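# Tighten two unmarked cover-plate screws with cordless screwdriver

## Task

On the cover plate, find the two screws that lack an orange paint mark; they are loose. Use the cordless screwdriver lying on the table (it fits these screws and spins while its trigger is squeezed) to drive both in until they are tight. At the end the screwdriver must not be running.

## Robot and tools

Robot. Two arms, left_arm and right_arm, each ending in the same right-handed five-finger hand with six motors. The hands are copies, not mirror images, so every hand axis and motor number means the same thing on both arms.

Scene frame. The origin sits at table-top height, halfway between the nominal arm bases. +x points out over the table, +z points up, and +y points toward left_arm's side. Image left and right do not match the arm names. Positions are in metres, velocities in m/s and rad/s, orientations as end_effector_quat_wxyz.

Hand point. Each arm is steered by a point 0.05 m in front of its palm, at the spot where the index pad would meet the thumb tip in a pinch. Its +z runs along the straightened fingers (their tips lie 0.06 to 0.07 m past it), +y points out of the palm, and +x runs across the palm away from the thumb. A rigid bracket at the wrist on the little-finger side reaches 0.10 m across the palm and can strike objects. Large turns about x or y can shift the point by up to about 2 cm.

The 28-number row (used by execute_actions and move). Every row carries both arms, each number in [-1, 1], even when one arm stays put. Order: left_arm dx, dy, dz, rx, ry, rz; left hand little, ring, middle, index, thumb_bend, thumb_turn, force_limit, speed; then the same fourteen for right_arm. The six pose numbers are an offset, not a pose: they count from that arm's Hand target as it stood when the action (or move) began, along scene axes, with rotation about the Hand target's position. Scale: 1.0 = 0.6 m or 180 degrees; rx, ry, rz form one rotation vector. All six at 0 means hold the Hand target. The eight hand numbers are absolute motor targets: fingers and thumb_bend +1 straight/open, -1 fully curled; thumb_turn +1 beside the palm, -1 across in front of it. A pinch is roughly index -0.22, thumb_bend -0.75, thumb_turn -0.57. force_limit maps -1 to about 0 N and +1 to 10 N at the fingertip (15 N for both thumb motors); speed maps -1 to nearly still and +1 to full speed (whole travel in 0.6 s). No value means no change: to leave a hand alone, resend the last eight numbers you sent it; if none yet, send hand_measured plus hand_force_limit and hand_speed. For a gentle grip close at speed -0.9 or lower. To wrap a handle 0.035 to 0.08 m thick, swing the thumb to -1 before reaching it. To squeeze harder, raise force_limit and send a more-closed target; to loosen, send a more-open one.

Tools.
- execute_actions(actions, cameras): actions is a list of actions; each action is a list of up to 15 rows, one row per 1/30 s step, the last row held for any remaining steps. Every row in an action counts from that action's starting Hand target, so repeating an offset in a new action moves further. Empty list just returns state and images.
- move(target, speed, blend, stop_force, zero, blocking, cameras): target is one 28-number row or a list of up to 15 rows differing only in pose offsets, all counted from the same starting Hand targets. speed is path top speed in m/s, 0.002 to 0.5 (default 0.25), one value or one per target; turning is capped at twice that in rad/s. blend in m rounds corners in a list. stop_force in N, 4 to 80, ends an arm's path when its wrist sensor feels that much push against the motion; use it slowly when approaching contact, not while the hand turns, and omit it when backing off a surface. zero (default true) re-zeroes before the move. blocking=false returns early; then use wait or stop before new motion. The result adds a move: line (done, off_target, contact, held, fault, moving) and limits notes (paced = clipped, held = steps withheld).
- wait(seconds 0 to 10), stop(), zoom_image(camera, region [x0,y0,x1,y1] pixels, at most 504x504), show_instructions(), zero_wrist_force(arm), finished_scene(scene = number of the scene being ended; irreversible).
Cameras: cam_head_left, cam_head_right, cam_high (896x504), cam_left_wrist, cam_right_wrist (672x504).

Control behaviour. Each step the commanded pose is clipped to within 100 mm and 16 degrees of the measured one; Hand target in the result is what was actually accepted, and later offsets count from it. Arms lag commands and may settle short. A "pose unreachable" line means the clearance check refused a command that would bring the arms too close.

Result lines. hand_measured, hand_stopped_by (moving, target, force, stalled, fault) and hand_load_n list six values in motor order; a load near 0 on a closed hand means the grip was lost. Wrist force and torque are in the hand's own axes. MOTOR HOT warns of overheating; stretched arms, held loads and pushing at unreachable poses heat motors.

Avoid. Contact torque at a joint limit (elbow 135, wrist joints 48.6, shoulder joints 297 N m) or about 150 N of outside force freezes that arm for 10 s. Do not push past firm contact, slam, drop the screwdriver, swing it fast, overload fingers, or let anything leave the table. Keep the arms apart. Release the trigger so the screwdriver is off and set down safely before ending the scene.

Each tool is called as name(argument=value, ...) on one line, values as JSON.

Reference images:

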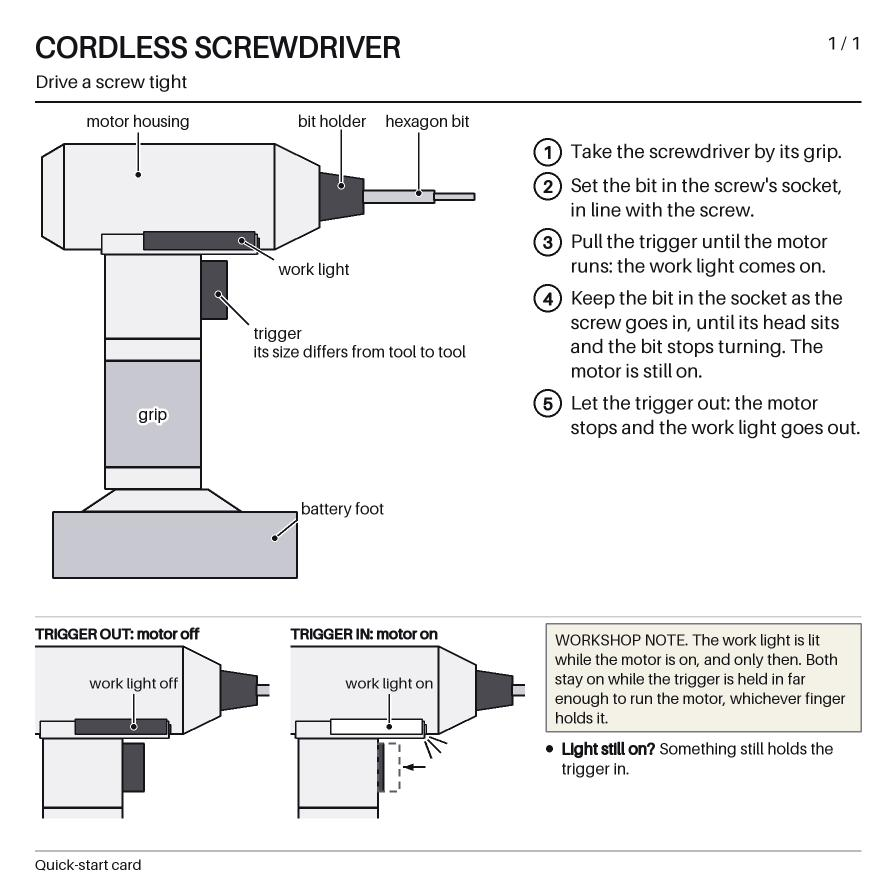

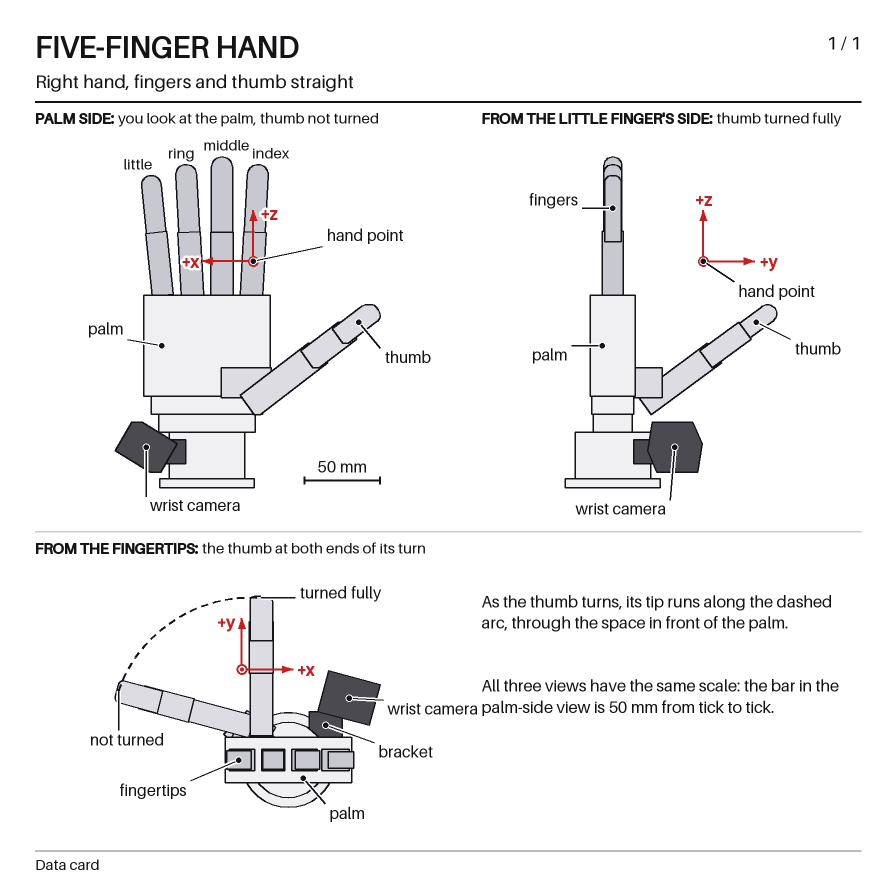

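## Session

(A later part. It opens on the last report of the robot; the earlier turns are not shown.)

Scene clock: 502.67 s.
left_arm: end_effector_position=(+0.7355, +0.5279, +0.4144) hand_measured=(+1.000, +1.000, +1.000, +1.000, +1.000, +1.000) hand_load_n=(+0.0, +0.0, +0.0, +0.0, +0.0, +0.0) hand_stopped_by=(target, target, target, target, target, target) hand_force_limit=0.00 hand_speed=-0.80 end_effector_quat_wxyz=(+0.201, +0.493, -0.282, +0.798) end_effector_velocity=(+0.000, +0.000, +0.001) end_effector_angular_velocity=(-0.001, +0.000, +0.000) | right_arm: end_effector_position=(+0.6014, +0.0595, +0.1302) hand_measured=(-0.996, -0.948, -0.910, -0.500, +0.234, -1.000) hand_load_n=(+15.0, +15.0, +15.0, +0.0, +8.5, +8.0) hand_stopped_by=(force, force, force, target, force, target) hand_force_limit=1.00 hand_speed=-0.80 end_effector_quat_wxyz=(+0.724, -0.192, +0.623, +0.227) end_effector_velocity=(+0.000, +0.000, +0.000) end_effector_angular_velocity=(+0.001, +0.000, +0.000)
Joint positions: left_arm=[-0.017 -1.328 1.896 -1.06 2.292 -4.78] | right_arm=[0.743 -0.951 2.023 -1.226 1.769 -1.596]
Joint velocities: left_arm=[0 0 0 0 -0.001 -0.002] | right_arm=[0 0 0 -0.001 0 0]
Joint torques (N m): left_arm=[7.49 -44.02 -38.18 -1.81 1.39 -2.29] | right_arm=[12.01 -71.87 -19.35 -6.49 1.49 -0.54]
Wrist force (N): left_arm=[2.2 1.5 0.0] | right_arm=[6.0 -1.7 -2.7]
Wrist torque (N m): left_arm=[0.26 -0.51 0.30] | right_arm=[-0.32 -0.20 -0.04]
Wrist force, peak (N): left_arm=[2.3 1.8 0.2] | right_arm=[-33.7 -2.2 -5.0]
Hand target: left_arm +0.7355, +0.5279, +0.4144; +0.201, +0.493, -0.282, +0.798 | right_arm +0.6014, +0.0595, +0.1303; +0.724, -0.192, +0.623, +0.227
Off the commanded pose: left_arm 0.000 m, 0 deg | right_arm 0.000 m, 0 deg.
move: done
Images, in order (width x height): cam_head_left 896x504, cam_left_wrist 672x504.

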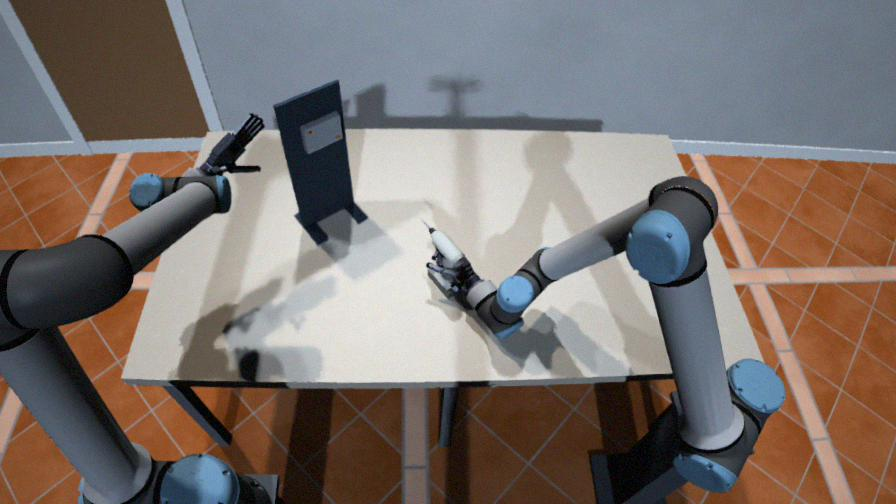

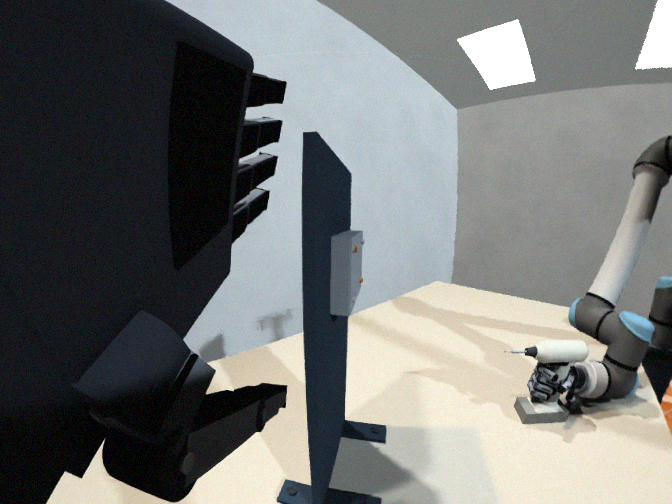

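move(target=[0,0,0,0,0,0,1,1,1,1,1,1,0,-0.8, 0,0,-0.07,0,0,0,-1,-0.985,-0.98,-0.5,0.1,-1,1.0,-0.8], speed=0.01, stop_force=4, cameras=["cam_left_wrist","cam_head_left","cam_right_wrist"])

zoom_image(camera="cam_left_wrist", region=[510, 340, 640, 450])

Scene clock: 503.80 s.
left_arm: end_effector_position=(+0.7355, +0.5279, +0.4144) hand_measured=(+1.000, +1.000, +1.000, +1.000, +1.000, +1.000) hand_load_n=(+0.0, +0.0, +0.0, +0.0, +0.0, -0.5) hand_stopped_by=(target, target, target, target, target, target) hand_force_limit=0.00 hand_speed=-0.80 end_effector_quat_wxyz=(+0.201, +0.493, -0.282, +0.798) end_effector_velocity=(+0.000, +0.000, +0.001) end_effector_angular_velocity=(+0.000, -0.001, +0.000) | right_arm: end_effector_position=(+0.6014, +0.0595, +0.1302) hand_measured=(-0.996, -0.948, -0.910, -0.500, +0.234, -1.000) hand_load_n=(+15.0, +15.0, +15.0, +0.0, +8.5, +8.0) hand_stopped_by=(force, force, force, target, force, target) hand_force_limit=1.00 hand_speed=-0.80 end_effector_quat_wxyz=(+0.724, -0.192, +0.623, +0.227) end_effector_velocity=(+0.000, +0.000, +0.001) end_effector_angular_velocity=(+0.000, +0.000, +0.000)
Joint positions: left_arm=[-0.017 -1.328 1.896 -1.06 2.292 -4.78] | right_arm=[0.743 -0.951 2.023 -1.226 1.769 -1.596]
Joint velocities: left_arm=[0 -0.001 0 0 0 0.001] | right_arm=[0 -0.001 0 0.001 0 0]
Joint torques (N m): left_arm=[8.09 -45.05 -37.28 -1.06 1.58 -2.78] | right_arm=[9.67 -89.64 -20.94 -1.44 0.59 -0.75]
Wrist force (N): left_arm=[2.2 1.1 0.1] | right_arm=[4.1 -1.3 -2.3]
Wrist torque (N m): left_arm=[0.18 -0.52 0.29] | right_arm=[-0.27 -0.25 -0.14]
Wrist force, peak (N): left_arm=[2.4 1.7 0.3] | right_arm=[7.9 -1.4 -4.0]
Hand target: left_arm +0.7355, +0.5279, +0.4144; +0.201, +0.493, -0.282, +0.798 | right_arm +0.6014, +0.0595, +0.1302; +0.724, -0.192, +0.623, +0.227
Off the commanded pose: left_arm 0.000 m, 0 deg | right_arm 0.042 m, 0 deg.
move: contact (right_arm)
Images, in order (width x height): cam_head_left 896x504, cam_left_wrist 672x504, cam_right_wrist 672x504.

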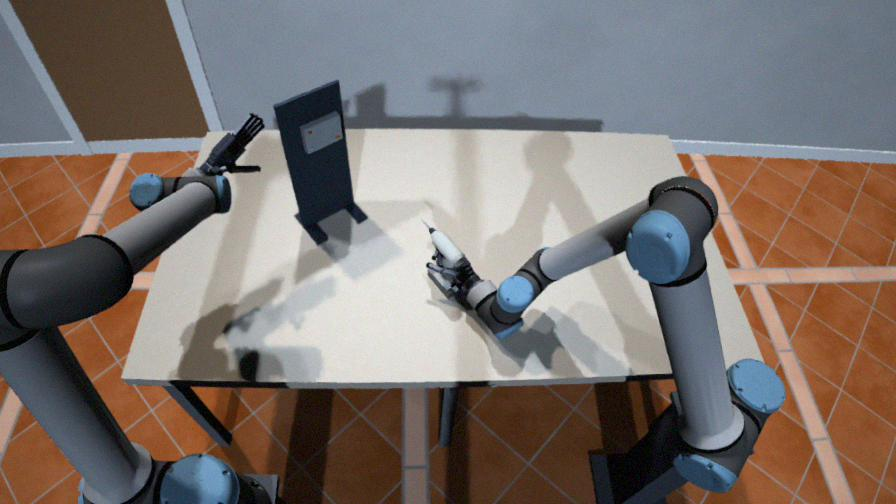

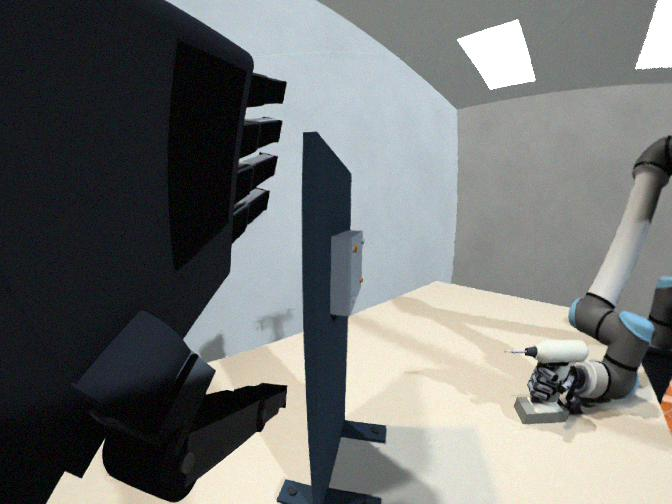

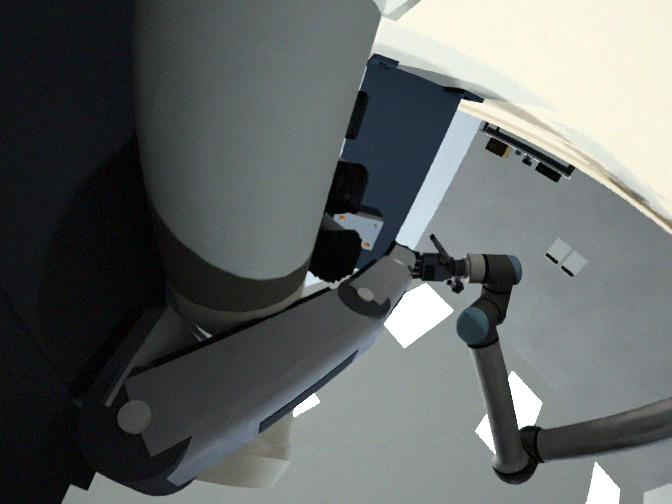

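Scaled by 3.877 from the camera's 672x504 image, which has a finer 960x720 frame.

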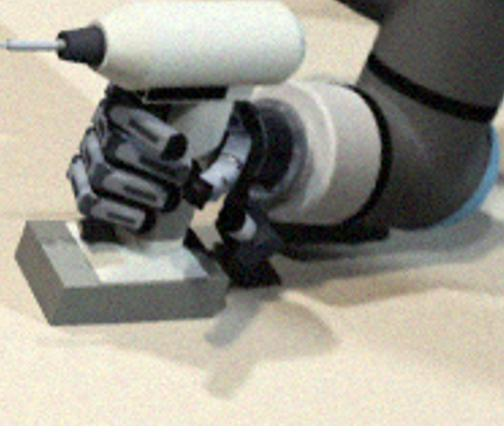

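move(target=[0,0,0,0,0,0,1,1,1,1,1,1,0,-0.8, 0,0,0.017,0,0,0,-1,-0.985,-0.98,-0.5,0.1,-1,1.0,-0.8], speed=0.03, cameras=["cam_left_wrist"])

zoom_image(camera="cam_left_wrist", region=[510, 340, 640, 450])

Scene clock: 504.90 s.
left_arm: end_effector_position=(+0.7355, +0.5279, +0.4144) hand_measured=(+1.000, +1.000, +1.000, +1.000, +1.000, +1.000) hand_load_n=(+0.0, +0.0, +0.0, +0.0, +0.0, +0.0) hand_stopped_by=(target, target, target, target, target, target) hand_force_limit=0.00 hand_speed=-0.80 end_effector_quat_wxyz=(+0.201, +0.493, -0.282, +0.798) end_effector_velocity=(+0.000, -0.001, +0.000) end_effector_angular_velocity=(-0.001, +0.001, -0.001) | right_arm: end_effector_position=(+0.6013, +0.0595, +0.1404) hand_measured=(-0.996, -0.948, -0.910, -0.500, +0.234, -1.000) hand_load_n=(+15.0, +15.0, +15.0, +0.0, +8.5, +8.0) hand_stopped_by=(force, force, force, target, force, target) hand_force_limit=1.00 hand_speed=-0.80 end_effector_quat_wxyz=(+0.724, -0.192, +0.623, +0.227) end_effector_velocity=(+0.000, +0.000, +0.001) end_effector_angular_velocity=(+0.002, -0.002, +0.000)
Joint positions: left_arm=[-0.017 -1.328 1.896 -1.06 2.292 -4.78] | right_arm=[0.743 -0.967 2.023 -1.21 1.769 -1.596]
Joint velocities: left_arm=[-0.001 0 0 0 -0.001 -0.001] | right_arm=[0 -0.001 0 -0.002 0 0]
Joint torques (N m): left_arm=[3.16 -43.58 -36.73 -1.52 1.05 -2.32] | right_arm=[6.25 -72.87 -30.19 -7.35 0.05 -0.96]
Wrist force (N): left_arm=[2.3 1.6 -0.1] | right_arm=[8.1 -1.7 -3.8]
Wrist torque (N m): left_arm=[0.27 -0.52 0.31] | right_arm=[-0.25 -0.14 0.07]
Wrist force, peak (N): left_arm=[2.6 1.6 0.2] | right_arm=[8.9 -1.3 -3.9]
Hand target: left_arm +0.7355, +0.5279, +0.4144; +0.201, +0.493, -0.282, +0.798 | right_arm +0.6014, +0.0595, +0.1404; +0.724, -0.192, +0.623, +0.227
Off the commanded pose: left_arm 0.000 m, 0 deg | right_arm 0.000 m, 0 deg.
move: done
Images, in order (width x height): cam_left_wrist 672x504.

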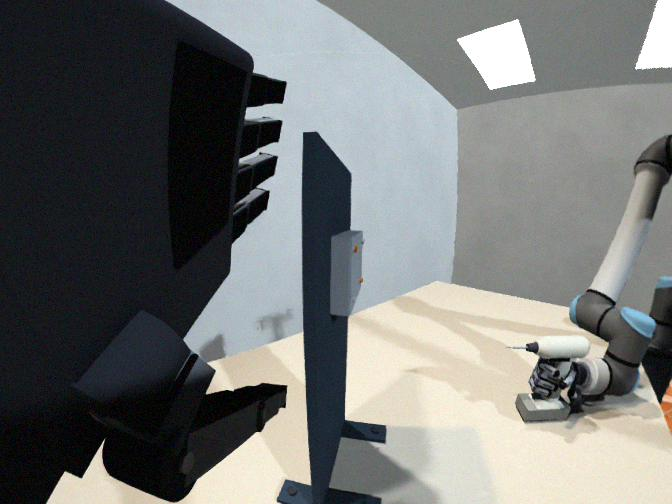

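Scaled by 3.877 from the camera's 672x504 image, which has a finer 960x720 frame.

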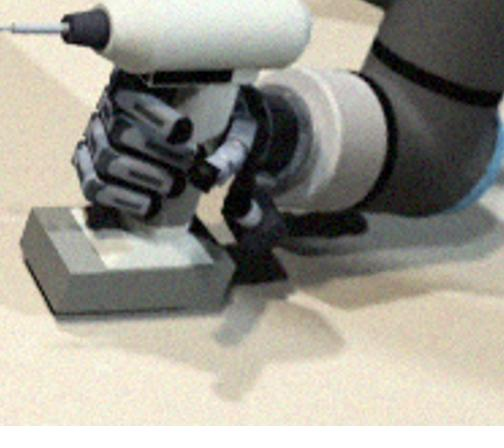

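zoom_image(camera="cam_left_wrist", region=[510, 380, 590, 430])

move(target=[0,0,0,0,0,0,1,1,1,1,1,1,0,-0.8, 0,0,-0.07,0,0,0,-1,-0.985,-0.98,-0.5,0.1,-1,1.0,-0.8], speed=0.006, stop_force=6, cameras=["cam_left_wrist"])

zoom_image(camera="cam_left_wrist", region=[510, 380, 590, 430])

Scaled by 6.300 from the camera's 672x504 image, which has a finer 960x720 frame.

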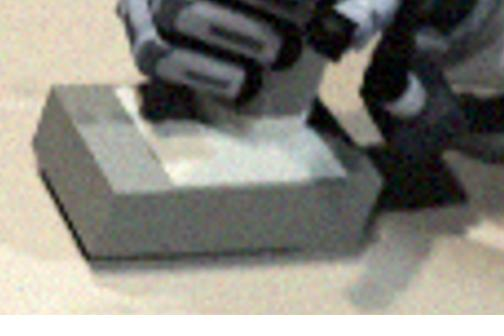

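Scene clock: 507.47 s.
left_arm: end_effector_position=(+0.7355, +0.5279, +0.4144) hand_measured=(+1.000, +1.000, +1.000, +1.000, +1.000, +1.000) hand_load_n=(+0.0, +0.0, +0.0, +0.0, +0.0, +0.0) hand_stopped_by=(target, target, target, target, target, target) hand_force_limit=0.00 hand_speed=-0.80 end_effector_quat_wxyz=(+0.201, +0.493, -0.282, +0.798) end_effector_velocity=(+0.000, +0.001, +0.000) end_effector_angular_velocity=(+0.000, +0.000, +0.001) | right_arm: end_effector_position=(+0.6014, +0.0595, +0.1301) hand_measured=(-0.996, -0.948, -0.910, -0.500, +0.234, -1.000) hand_load_n=(+15.0, +15.0, +15.0, +0.0, +9.0, +8.0) hand_stopped_by=(force, force, force, target, force, target) hand_force_limit=1.00 hand_speed=-0.80 end_effector_quat_wxyz=(+0.724, -0.192, +0.623, +0.227) end_effector_velocity=(+0.000, +0.000, +0.002) end_effector_angular_velocity=(+0.001, -0.001, +0.000)
Joint positions: left_arm=[-0.017 -1.328 1.896 -1.06 2.292 -4.78] | right_arm=[0.743 -0.951 2.023 -1.226 1.769 -1.596]
Joint velocities: left_arm=[0.001 0 0 0.001 0 0.001] | right_arm=[0 -0.002 0 0 0 0]
Joint torques (N m): left_arm=[5.81 -43.02 -37.51 -1.24 1.82 -2.74] | right_arm=[3.43 -85.81 -23.33 -0.37 0.39 -0.22]
Wrist force (N): left_arm=[2.0 1.5 -0.1] | right_arm=[2.2 -1.2 -1.9]
Wrist torque (N m): left_arm=[0.27 -0.47 0.29] | right_arm=[-0.29 -0.32 -0.26]
Wrist force, peak (N): left_arm=[2.6 1.6 -0.3] | right_arm=[8.4 -1.9 -3.9]
Hand target: left_arm +0.7355, +0.5279, +0.4144; +0.201, +0.493, -0.282, +0.798 | right_arm +0.6014, +0.0595, +0.1301; +0.724, -0.192, +0.623, +0.227
Off the commanded pose: left_arm 0.000 m, 0 deg | right_arm 0.032 m, 0 deg.
move: contact (right_arm)
Images, in order (width x height): cam_left_wrist 672x504.

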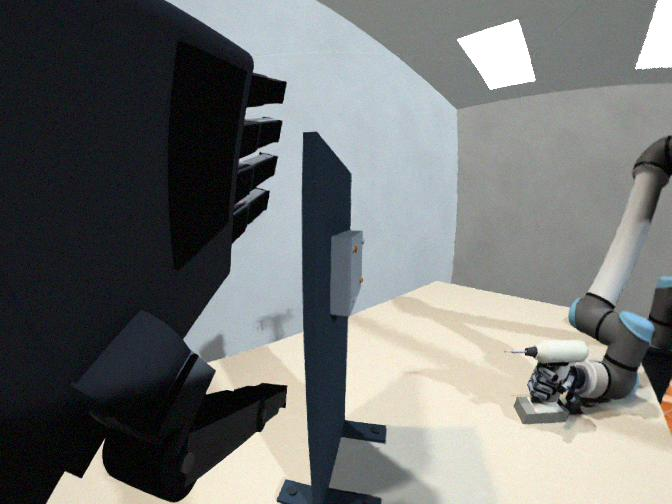

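Scaled by 6.300 from the camera's 672x504 image, which has a finer 960x720 frame.

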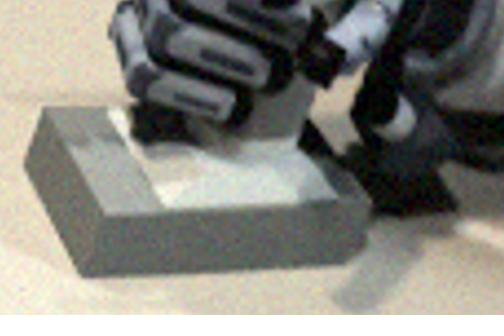

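move(target=[0,0,0,0,0,0,1,1,1,1,1,1,0,-0.8, 0,0,0,0,0,0,-0.75,-0.7,-0.66,-0.25,0.45,-1,1.0,-0.85], speed=0.006, cameras=["cam_left_wrist","cam_right_wrist"])

zoom_image(camera="cam_left_wrist", region=[500, 330, 600, 430])

Scene clock: 509.43 s.
left_arm: end_effector_position=(+0.7355, +0.5279, +0.4144) hand_measured=(+1.000, +1.000, +1.000, +1.000, +1.000, +1.000) hand_load_n=(+0.0, +0.0, +0.0, +0.0, +0.0, +0.0) hand_stopped_by=(target, target, target, target, target, target) hand_force_limit=0.00 hand_speed=-0.80 end_effector_quat_wxyz=(+0.201, +0.493, -0.282, +0.798) end_effector_velocity=(+0.000, +0.000, +0.000) end_effector_angular_velocity=(-0.001, +0.002, +0.000) | right_arm: end_effector_position=(+0.6014, +0.0595, +0.1301) hand_measured=(-0.750, -0.700, -0.660, -0.250, +0.450, -1.000) hand_load_n=(+0.0, +0.0, +0.0, +0.0, +0.0, +0.0) hand_stopped_by=(target, target, target, target, target, target) hand_force_limit=1.00 hand_speed=-0.85 end_effector_quat_wxyz=(+0.724, -0.192, +0.623, +0.227) end_effector_velocity=(+0.000, +0.000, -0.001) end_effector_angular_velocity=(-0.001, +0.001, +0.000)
Joint positions: left_arm=[-0.017 -1.328 1.896 -1.06 2.292 -4.78] | right_arm=[0.743 -0.951 2.023 -1.226 1.769 -1.596]
Joint velocities: left_arm=[0 0 0 0 0 -0.002] | right_arm=[0 0.001 0 0 0 0]
Joint torques (N m): left_arm=[9.01 -39.13 -36.31 -1.89 1.7 -3.47] | right_arm=[3.77 -80.45 -25.36 -5.24 0.09 -0.3]
Wrist force (N): left_arm=[2.3 0.9 0.0] | right_arm=[0.7 -1.9 -3.1]
Wrist torque (N m): left_arm=[0.16 -0.52 0.30] | right_arm=[-0.23 0.16 -0.18]
Wrist force, peak (N): left_arm=[2.4 1.6 0.1] | right_arm=[4.6 -1.9 -4.1]
Hand target: left_arm +0.7355, +0.5279, +0.4144; +0.201, +0.493, -0.282, +0.798 | right_arm +0.6014, +0.0595, +0.1301; +0.724, -0.192, +0.623, +0.227
Off the commanded pose: left_arm 0.000 m, 0 deg | right_arm 0.000 m, 0 deg.
move: done
Images, in order (width x height): cam_left_wrist 672x504, cam_right_wrist 672x504.

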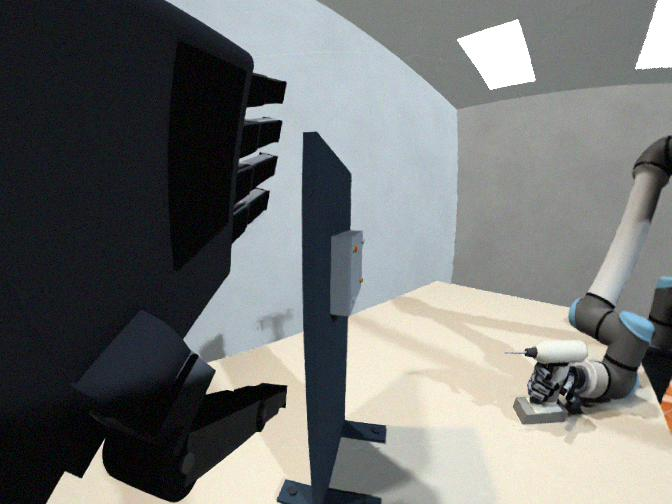

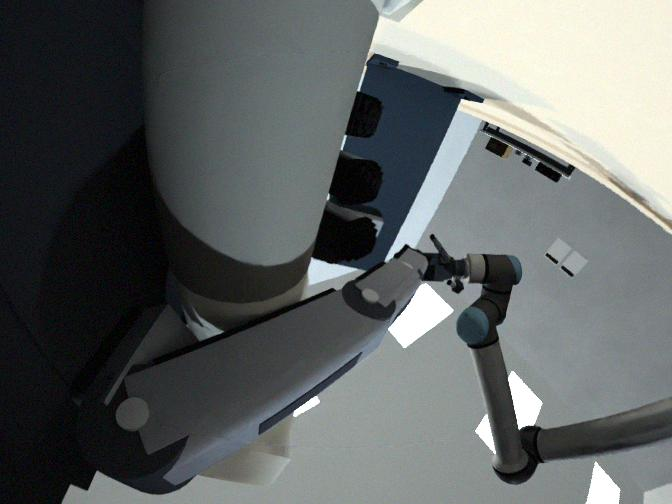

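Scaled by 5.040 from the camera's 672x504 image, which has a finer 960x720 frame.

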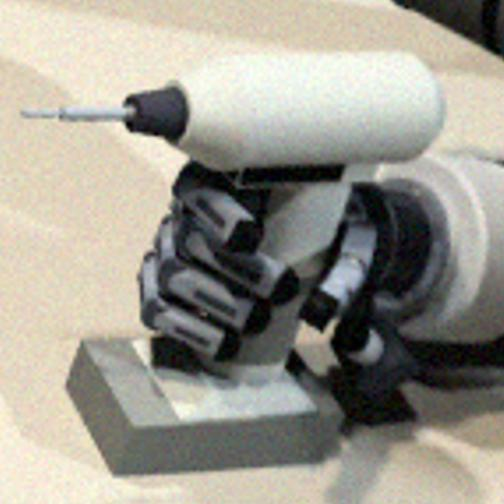

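move(target=[0,0,0,0,0,0,1,1,1,1,1,1,0,-0.8, 0,0,0,0,0,0,1,1,1,1,1,-1,1.0,-0.6], speed=0.006, cameras=["cam_left_wrist","cam_head_left"])

zoom_image(camera="cam_left_wrist", region=[490, 330, 600, 430])

zoom_image(camera="cam_head_left", region=[400, 210, 540, 350])

Scene clock: 512.53 s.
left_arm: end_effector_position=(+0.7355, +0.5279, +0.4144) hand_measured=(+1.000, +1.000, +1.000, +1.000, +1.000, +1.000) hand_load_n=(-0.5, +0.0, +0.0, +0.0, +0.0, +0.0) hand_stopped_by=(target, target, target, target, target, target) hand_force_limit=0.00 hand_speed=-0.80 end_effector_quat_wxyz=(+0.201, +0.493, -0.282, +0.798) end_effector_velocity=(+0.000, -0.002, -0.001) end_effector_angular_velocity=(+0.001, +0.000, -0.002) | right_arm: end_effector_position=(+0.6014, +0.0595, +0.1301) hand_measured=(+1.000, +1.000, +1.000, +1.000, +1.000, -1.000) hand_load_n=(+0.0, +0.0, +0.0, +0.0, +0.0, +0.0) hand_stopped_by=(target, target, target, target, target, target) hand_force_limit=1.00 hand_speed=-0.60 end_effector_quat_wxyz=(+0.724, -0.192, +0.623, +0.227) end_effector_velocity=(+0.000, +0.000, +0.000) end_effector_angular_velocity=(+0.000, +0.000, +0.000)
Joint positions: left_arm=[-0.017 -1.328 1.896 -1.06 2.292 -4.78] | right_arm=[0.743 -0.951 2.023 -1.226 1.769 -1.596]
Joint velocities: left_arm=[-0.002 0.001 0 0 0.001 0.001] | right_arm=[0 0 0 0 0 0]
Joint torques (N m): left_arm=[10.43 -42.41 -34.42 -2.41 0.75 -2.45] | right_arm=[4.23 -72.69 -26.88 -4.47 0.23 -0.35]
Wrist force (N): left_arm=[2.0 1.4 0.0] | right_arm=[0.6 -2.3 -2.9]
Wrist torque (N m): left_arm=[0.23 -0.47 0.29] | right_arm=[-0.29 0.19 -0.18]
Wrist force, peak (N): left_arm=[2.6 1.6 0.1] | right_arm=[0.9 -2.4 -3.1]
Hand target: left_arm +0.7355, +0.5279, +0.4144; +0.201, +0.493, -0.282, +0.798 | right_arm +0.6014, +0.0595, +0.1301; +0.724, -0.192, +0.623, +0.227
Off the commanded pose: left_arm 0.000 m, 0 deg | right_arm 0.000 m, 0 deg.
move: done
Images, in order (width x height): cam_head_left 896x504, cam_left_wrist 672x504.

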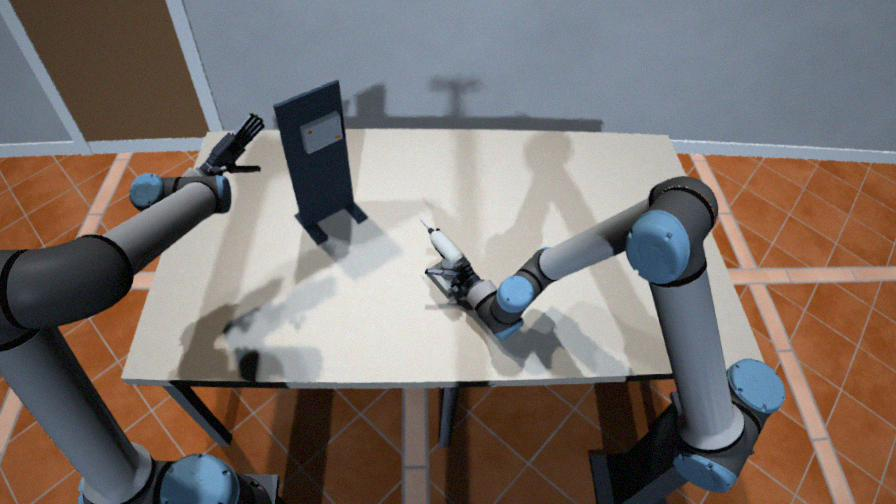

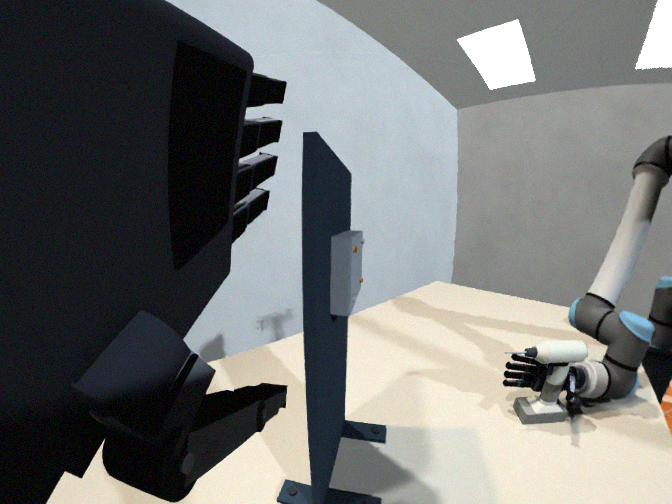

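Scaled by 4.582 from the camera's 672x504 image, which has a finer 960x720 frame.

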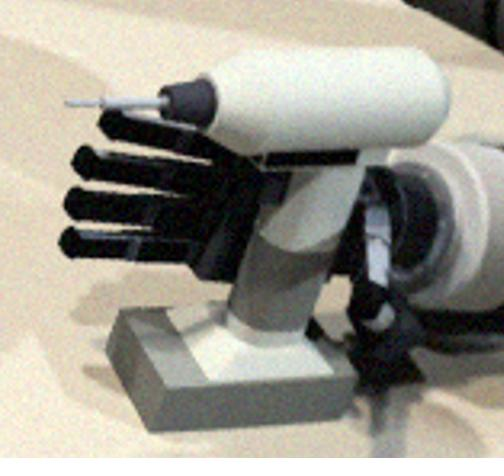

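Scaled by 3.600.

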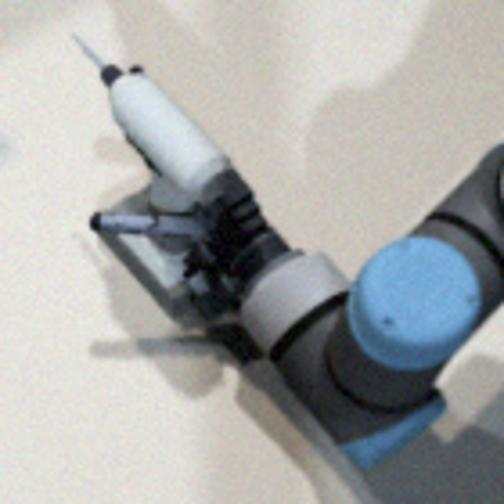

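move(target=[[0,0,0,0,0,0,1,1,1,1,1,1,0,-0.8, 0.0028,-0.0041,0,0,0,0,1,1,1,1,1,-1,1.0,-0.6],[0,0,0,0,0,0,1,1,1,1,1,1,0,-0.8, -0.1908,-0.1604,0.01,0,0,0,1,1,1,1,1,-1,1.0,-0.6]], speed=[0.02,0.06], cameras=["cam_left_wrist","cam_head_left","cam_right_wrist"])

zoom_image(camera="cam_left_wrist", region=[490, 330, 600, 430])

Scene clock: 515.77 s.
left_arm: end_effector_position=(+0.7355, +0.5279, +0.4144) hand_measured=(+1.000, +1.000, +1.000, +1.000, +1.000, +1.000) hand_load_n=(+0.0, -0.5, +0.0, +0.0, +0.0, +0.0) hand_stopped_by=(target, target, target, target, target, target) hand_force_limit=0.00 hand_speed=-0.80 end_effector_quat_wxyz=(+0.201, +0.493, -0.282, +0.798) end_effector_velocity=(+0.000, -0.001, +0.000) end_effector_angular_velocity=(+0.001, +0.000, -0.002) | right_arm: end_effector_position=(+0.4869, -0.0368, +0.1361) hand_measured=(+1.000, +1.000, +1.000, +1.000, +1.000, -1.000) hand_load_n=(+0.0, +0.0, +0.0, +0.0, +0.0, +0.0) hand_stopped_by=(target, target, target, target, target, target) hand_force_limit=1.00 hand_speed=-0.60 end_effector_quat_wxyz=(+0.724, -0.192, +0.623, +0.227) end_effector_velocity=(+0.001, +0.001, -0.001) end_effector_angular_velocity=(-0.003, +0.002, +0.001)
Joint positions: left_arm=[-0.017 -1.328 1.896 -1.06 2.292 -4.78] | right_arm=[0.774 -1.078 2.299 -1.376 1.799 -1.601]
Joint velocities: left_arm=[-0.001 0 0 0 0.001 0.001] | right_arm=[0 0.002 -0.003 0.004 -0.001 0]
Joint torques (N m): left_arm=[7.03 -43 -33.62 -2.19 1.07 -3.14] | right_arm=[-12.86 -51.49 -23.28 -0.03 -0.53 -1.57]
Wrist force (N): left_arm=[2.0 1.3 -0.1] | right_arm=[0.7 -1.3 -2.3]
Wrist torque (N m): left_arm=[0.23 -0.47 0.29] | right_arm=[-0.25 0.12 -0.11]
Wrist force, peak (N): left_arm=[2.5 1.8 0.0] | right_arm=[0.7 -1.9 -3.6]
Hand target: left_arm +0.7355, +0.5279, +0.4144; +0.201, +0.493, -0.282, +0.798 | right_arm +0.4870, -0.0369, +0.1360; +0.724, -0.192, +0.623, +0.227
Off the commanded pose: left_arm 0.000 m, 0 deg | right_arm 0.000 m, 0 deg.
move: done
Images, in order (width x height): cam_head_left 896x504, cam_left_wrist 672x504, cam_right_wrist 672x504.

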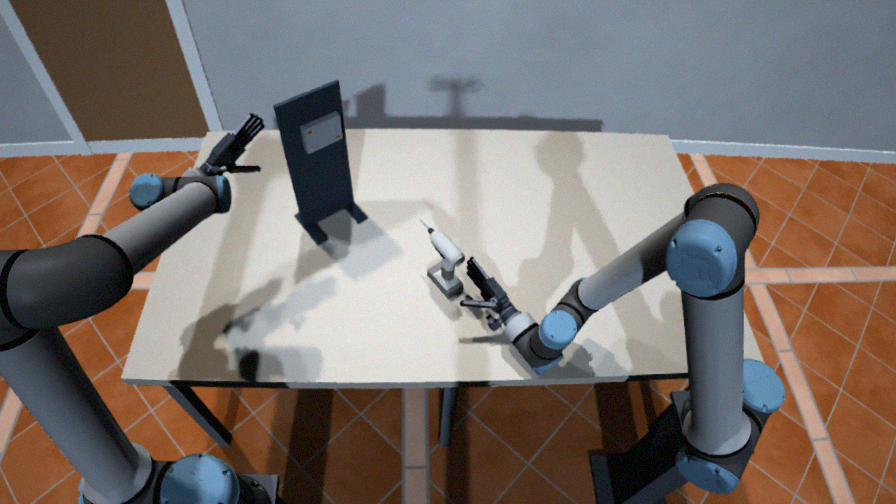

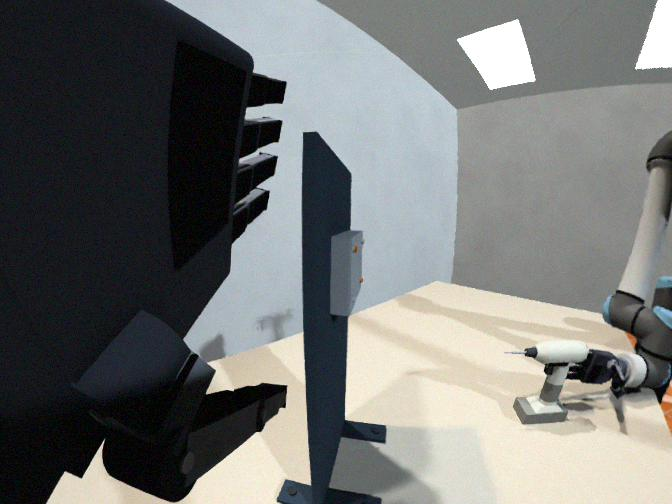

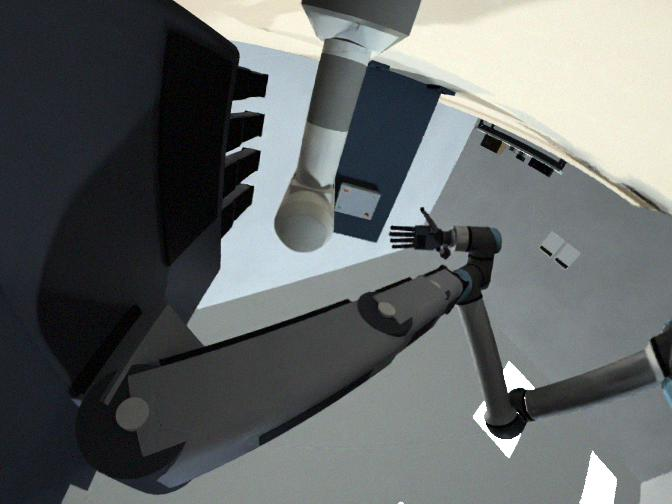

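Scaled by 4.582 from the camera's 672x504 image, which has a finer 960x720 frame.

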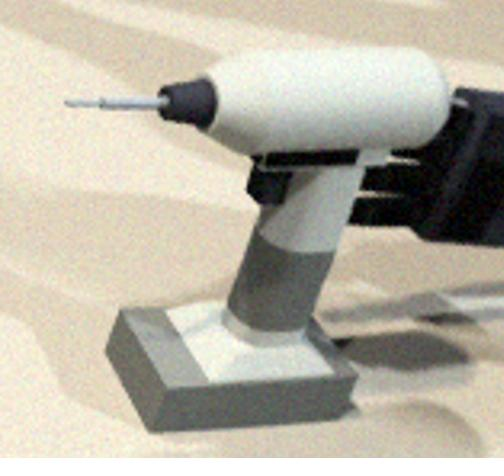

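zoom_image(camera="cam_right_wrist", region=[330, 175, 390, 225])

zoom_image(camera="cam_left_wrist", region=[345, 225, 375, 295])

Scaled by 8.400 from the camera's 672x504 image, which has a finer 960x720 frame.

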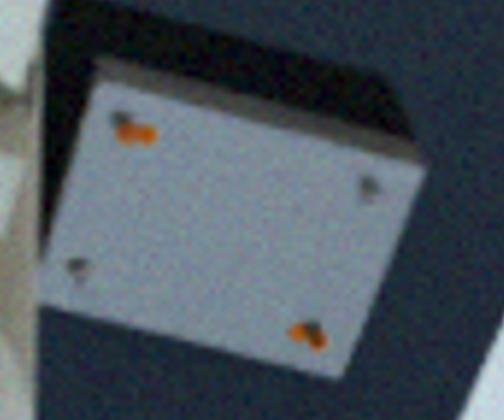

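Scaled by 7.200 from the camera's 672x504 image, which has a finer 960x720 frame.

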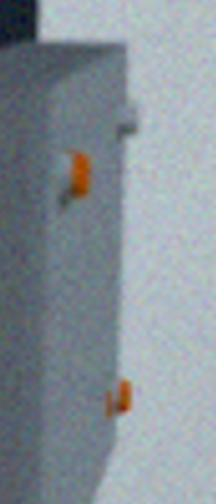

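zoom_image(camera="cam_left_wrist", region=[325, 270, 375, 320])

Scaled by 10.080 from the camera's 672x504 image, which has a finer 960x720 frame.

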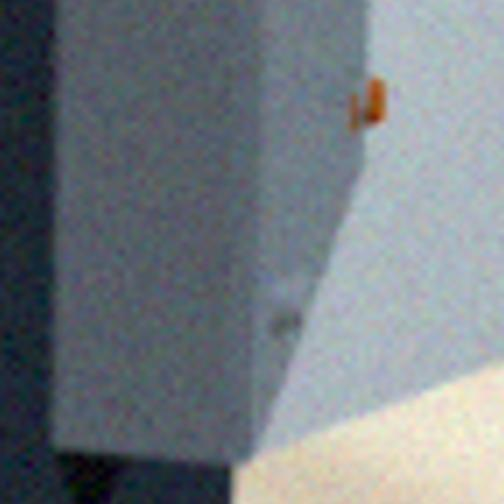

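finished_scene(scene=1)

The scene is finished: the task was done.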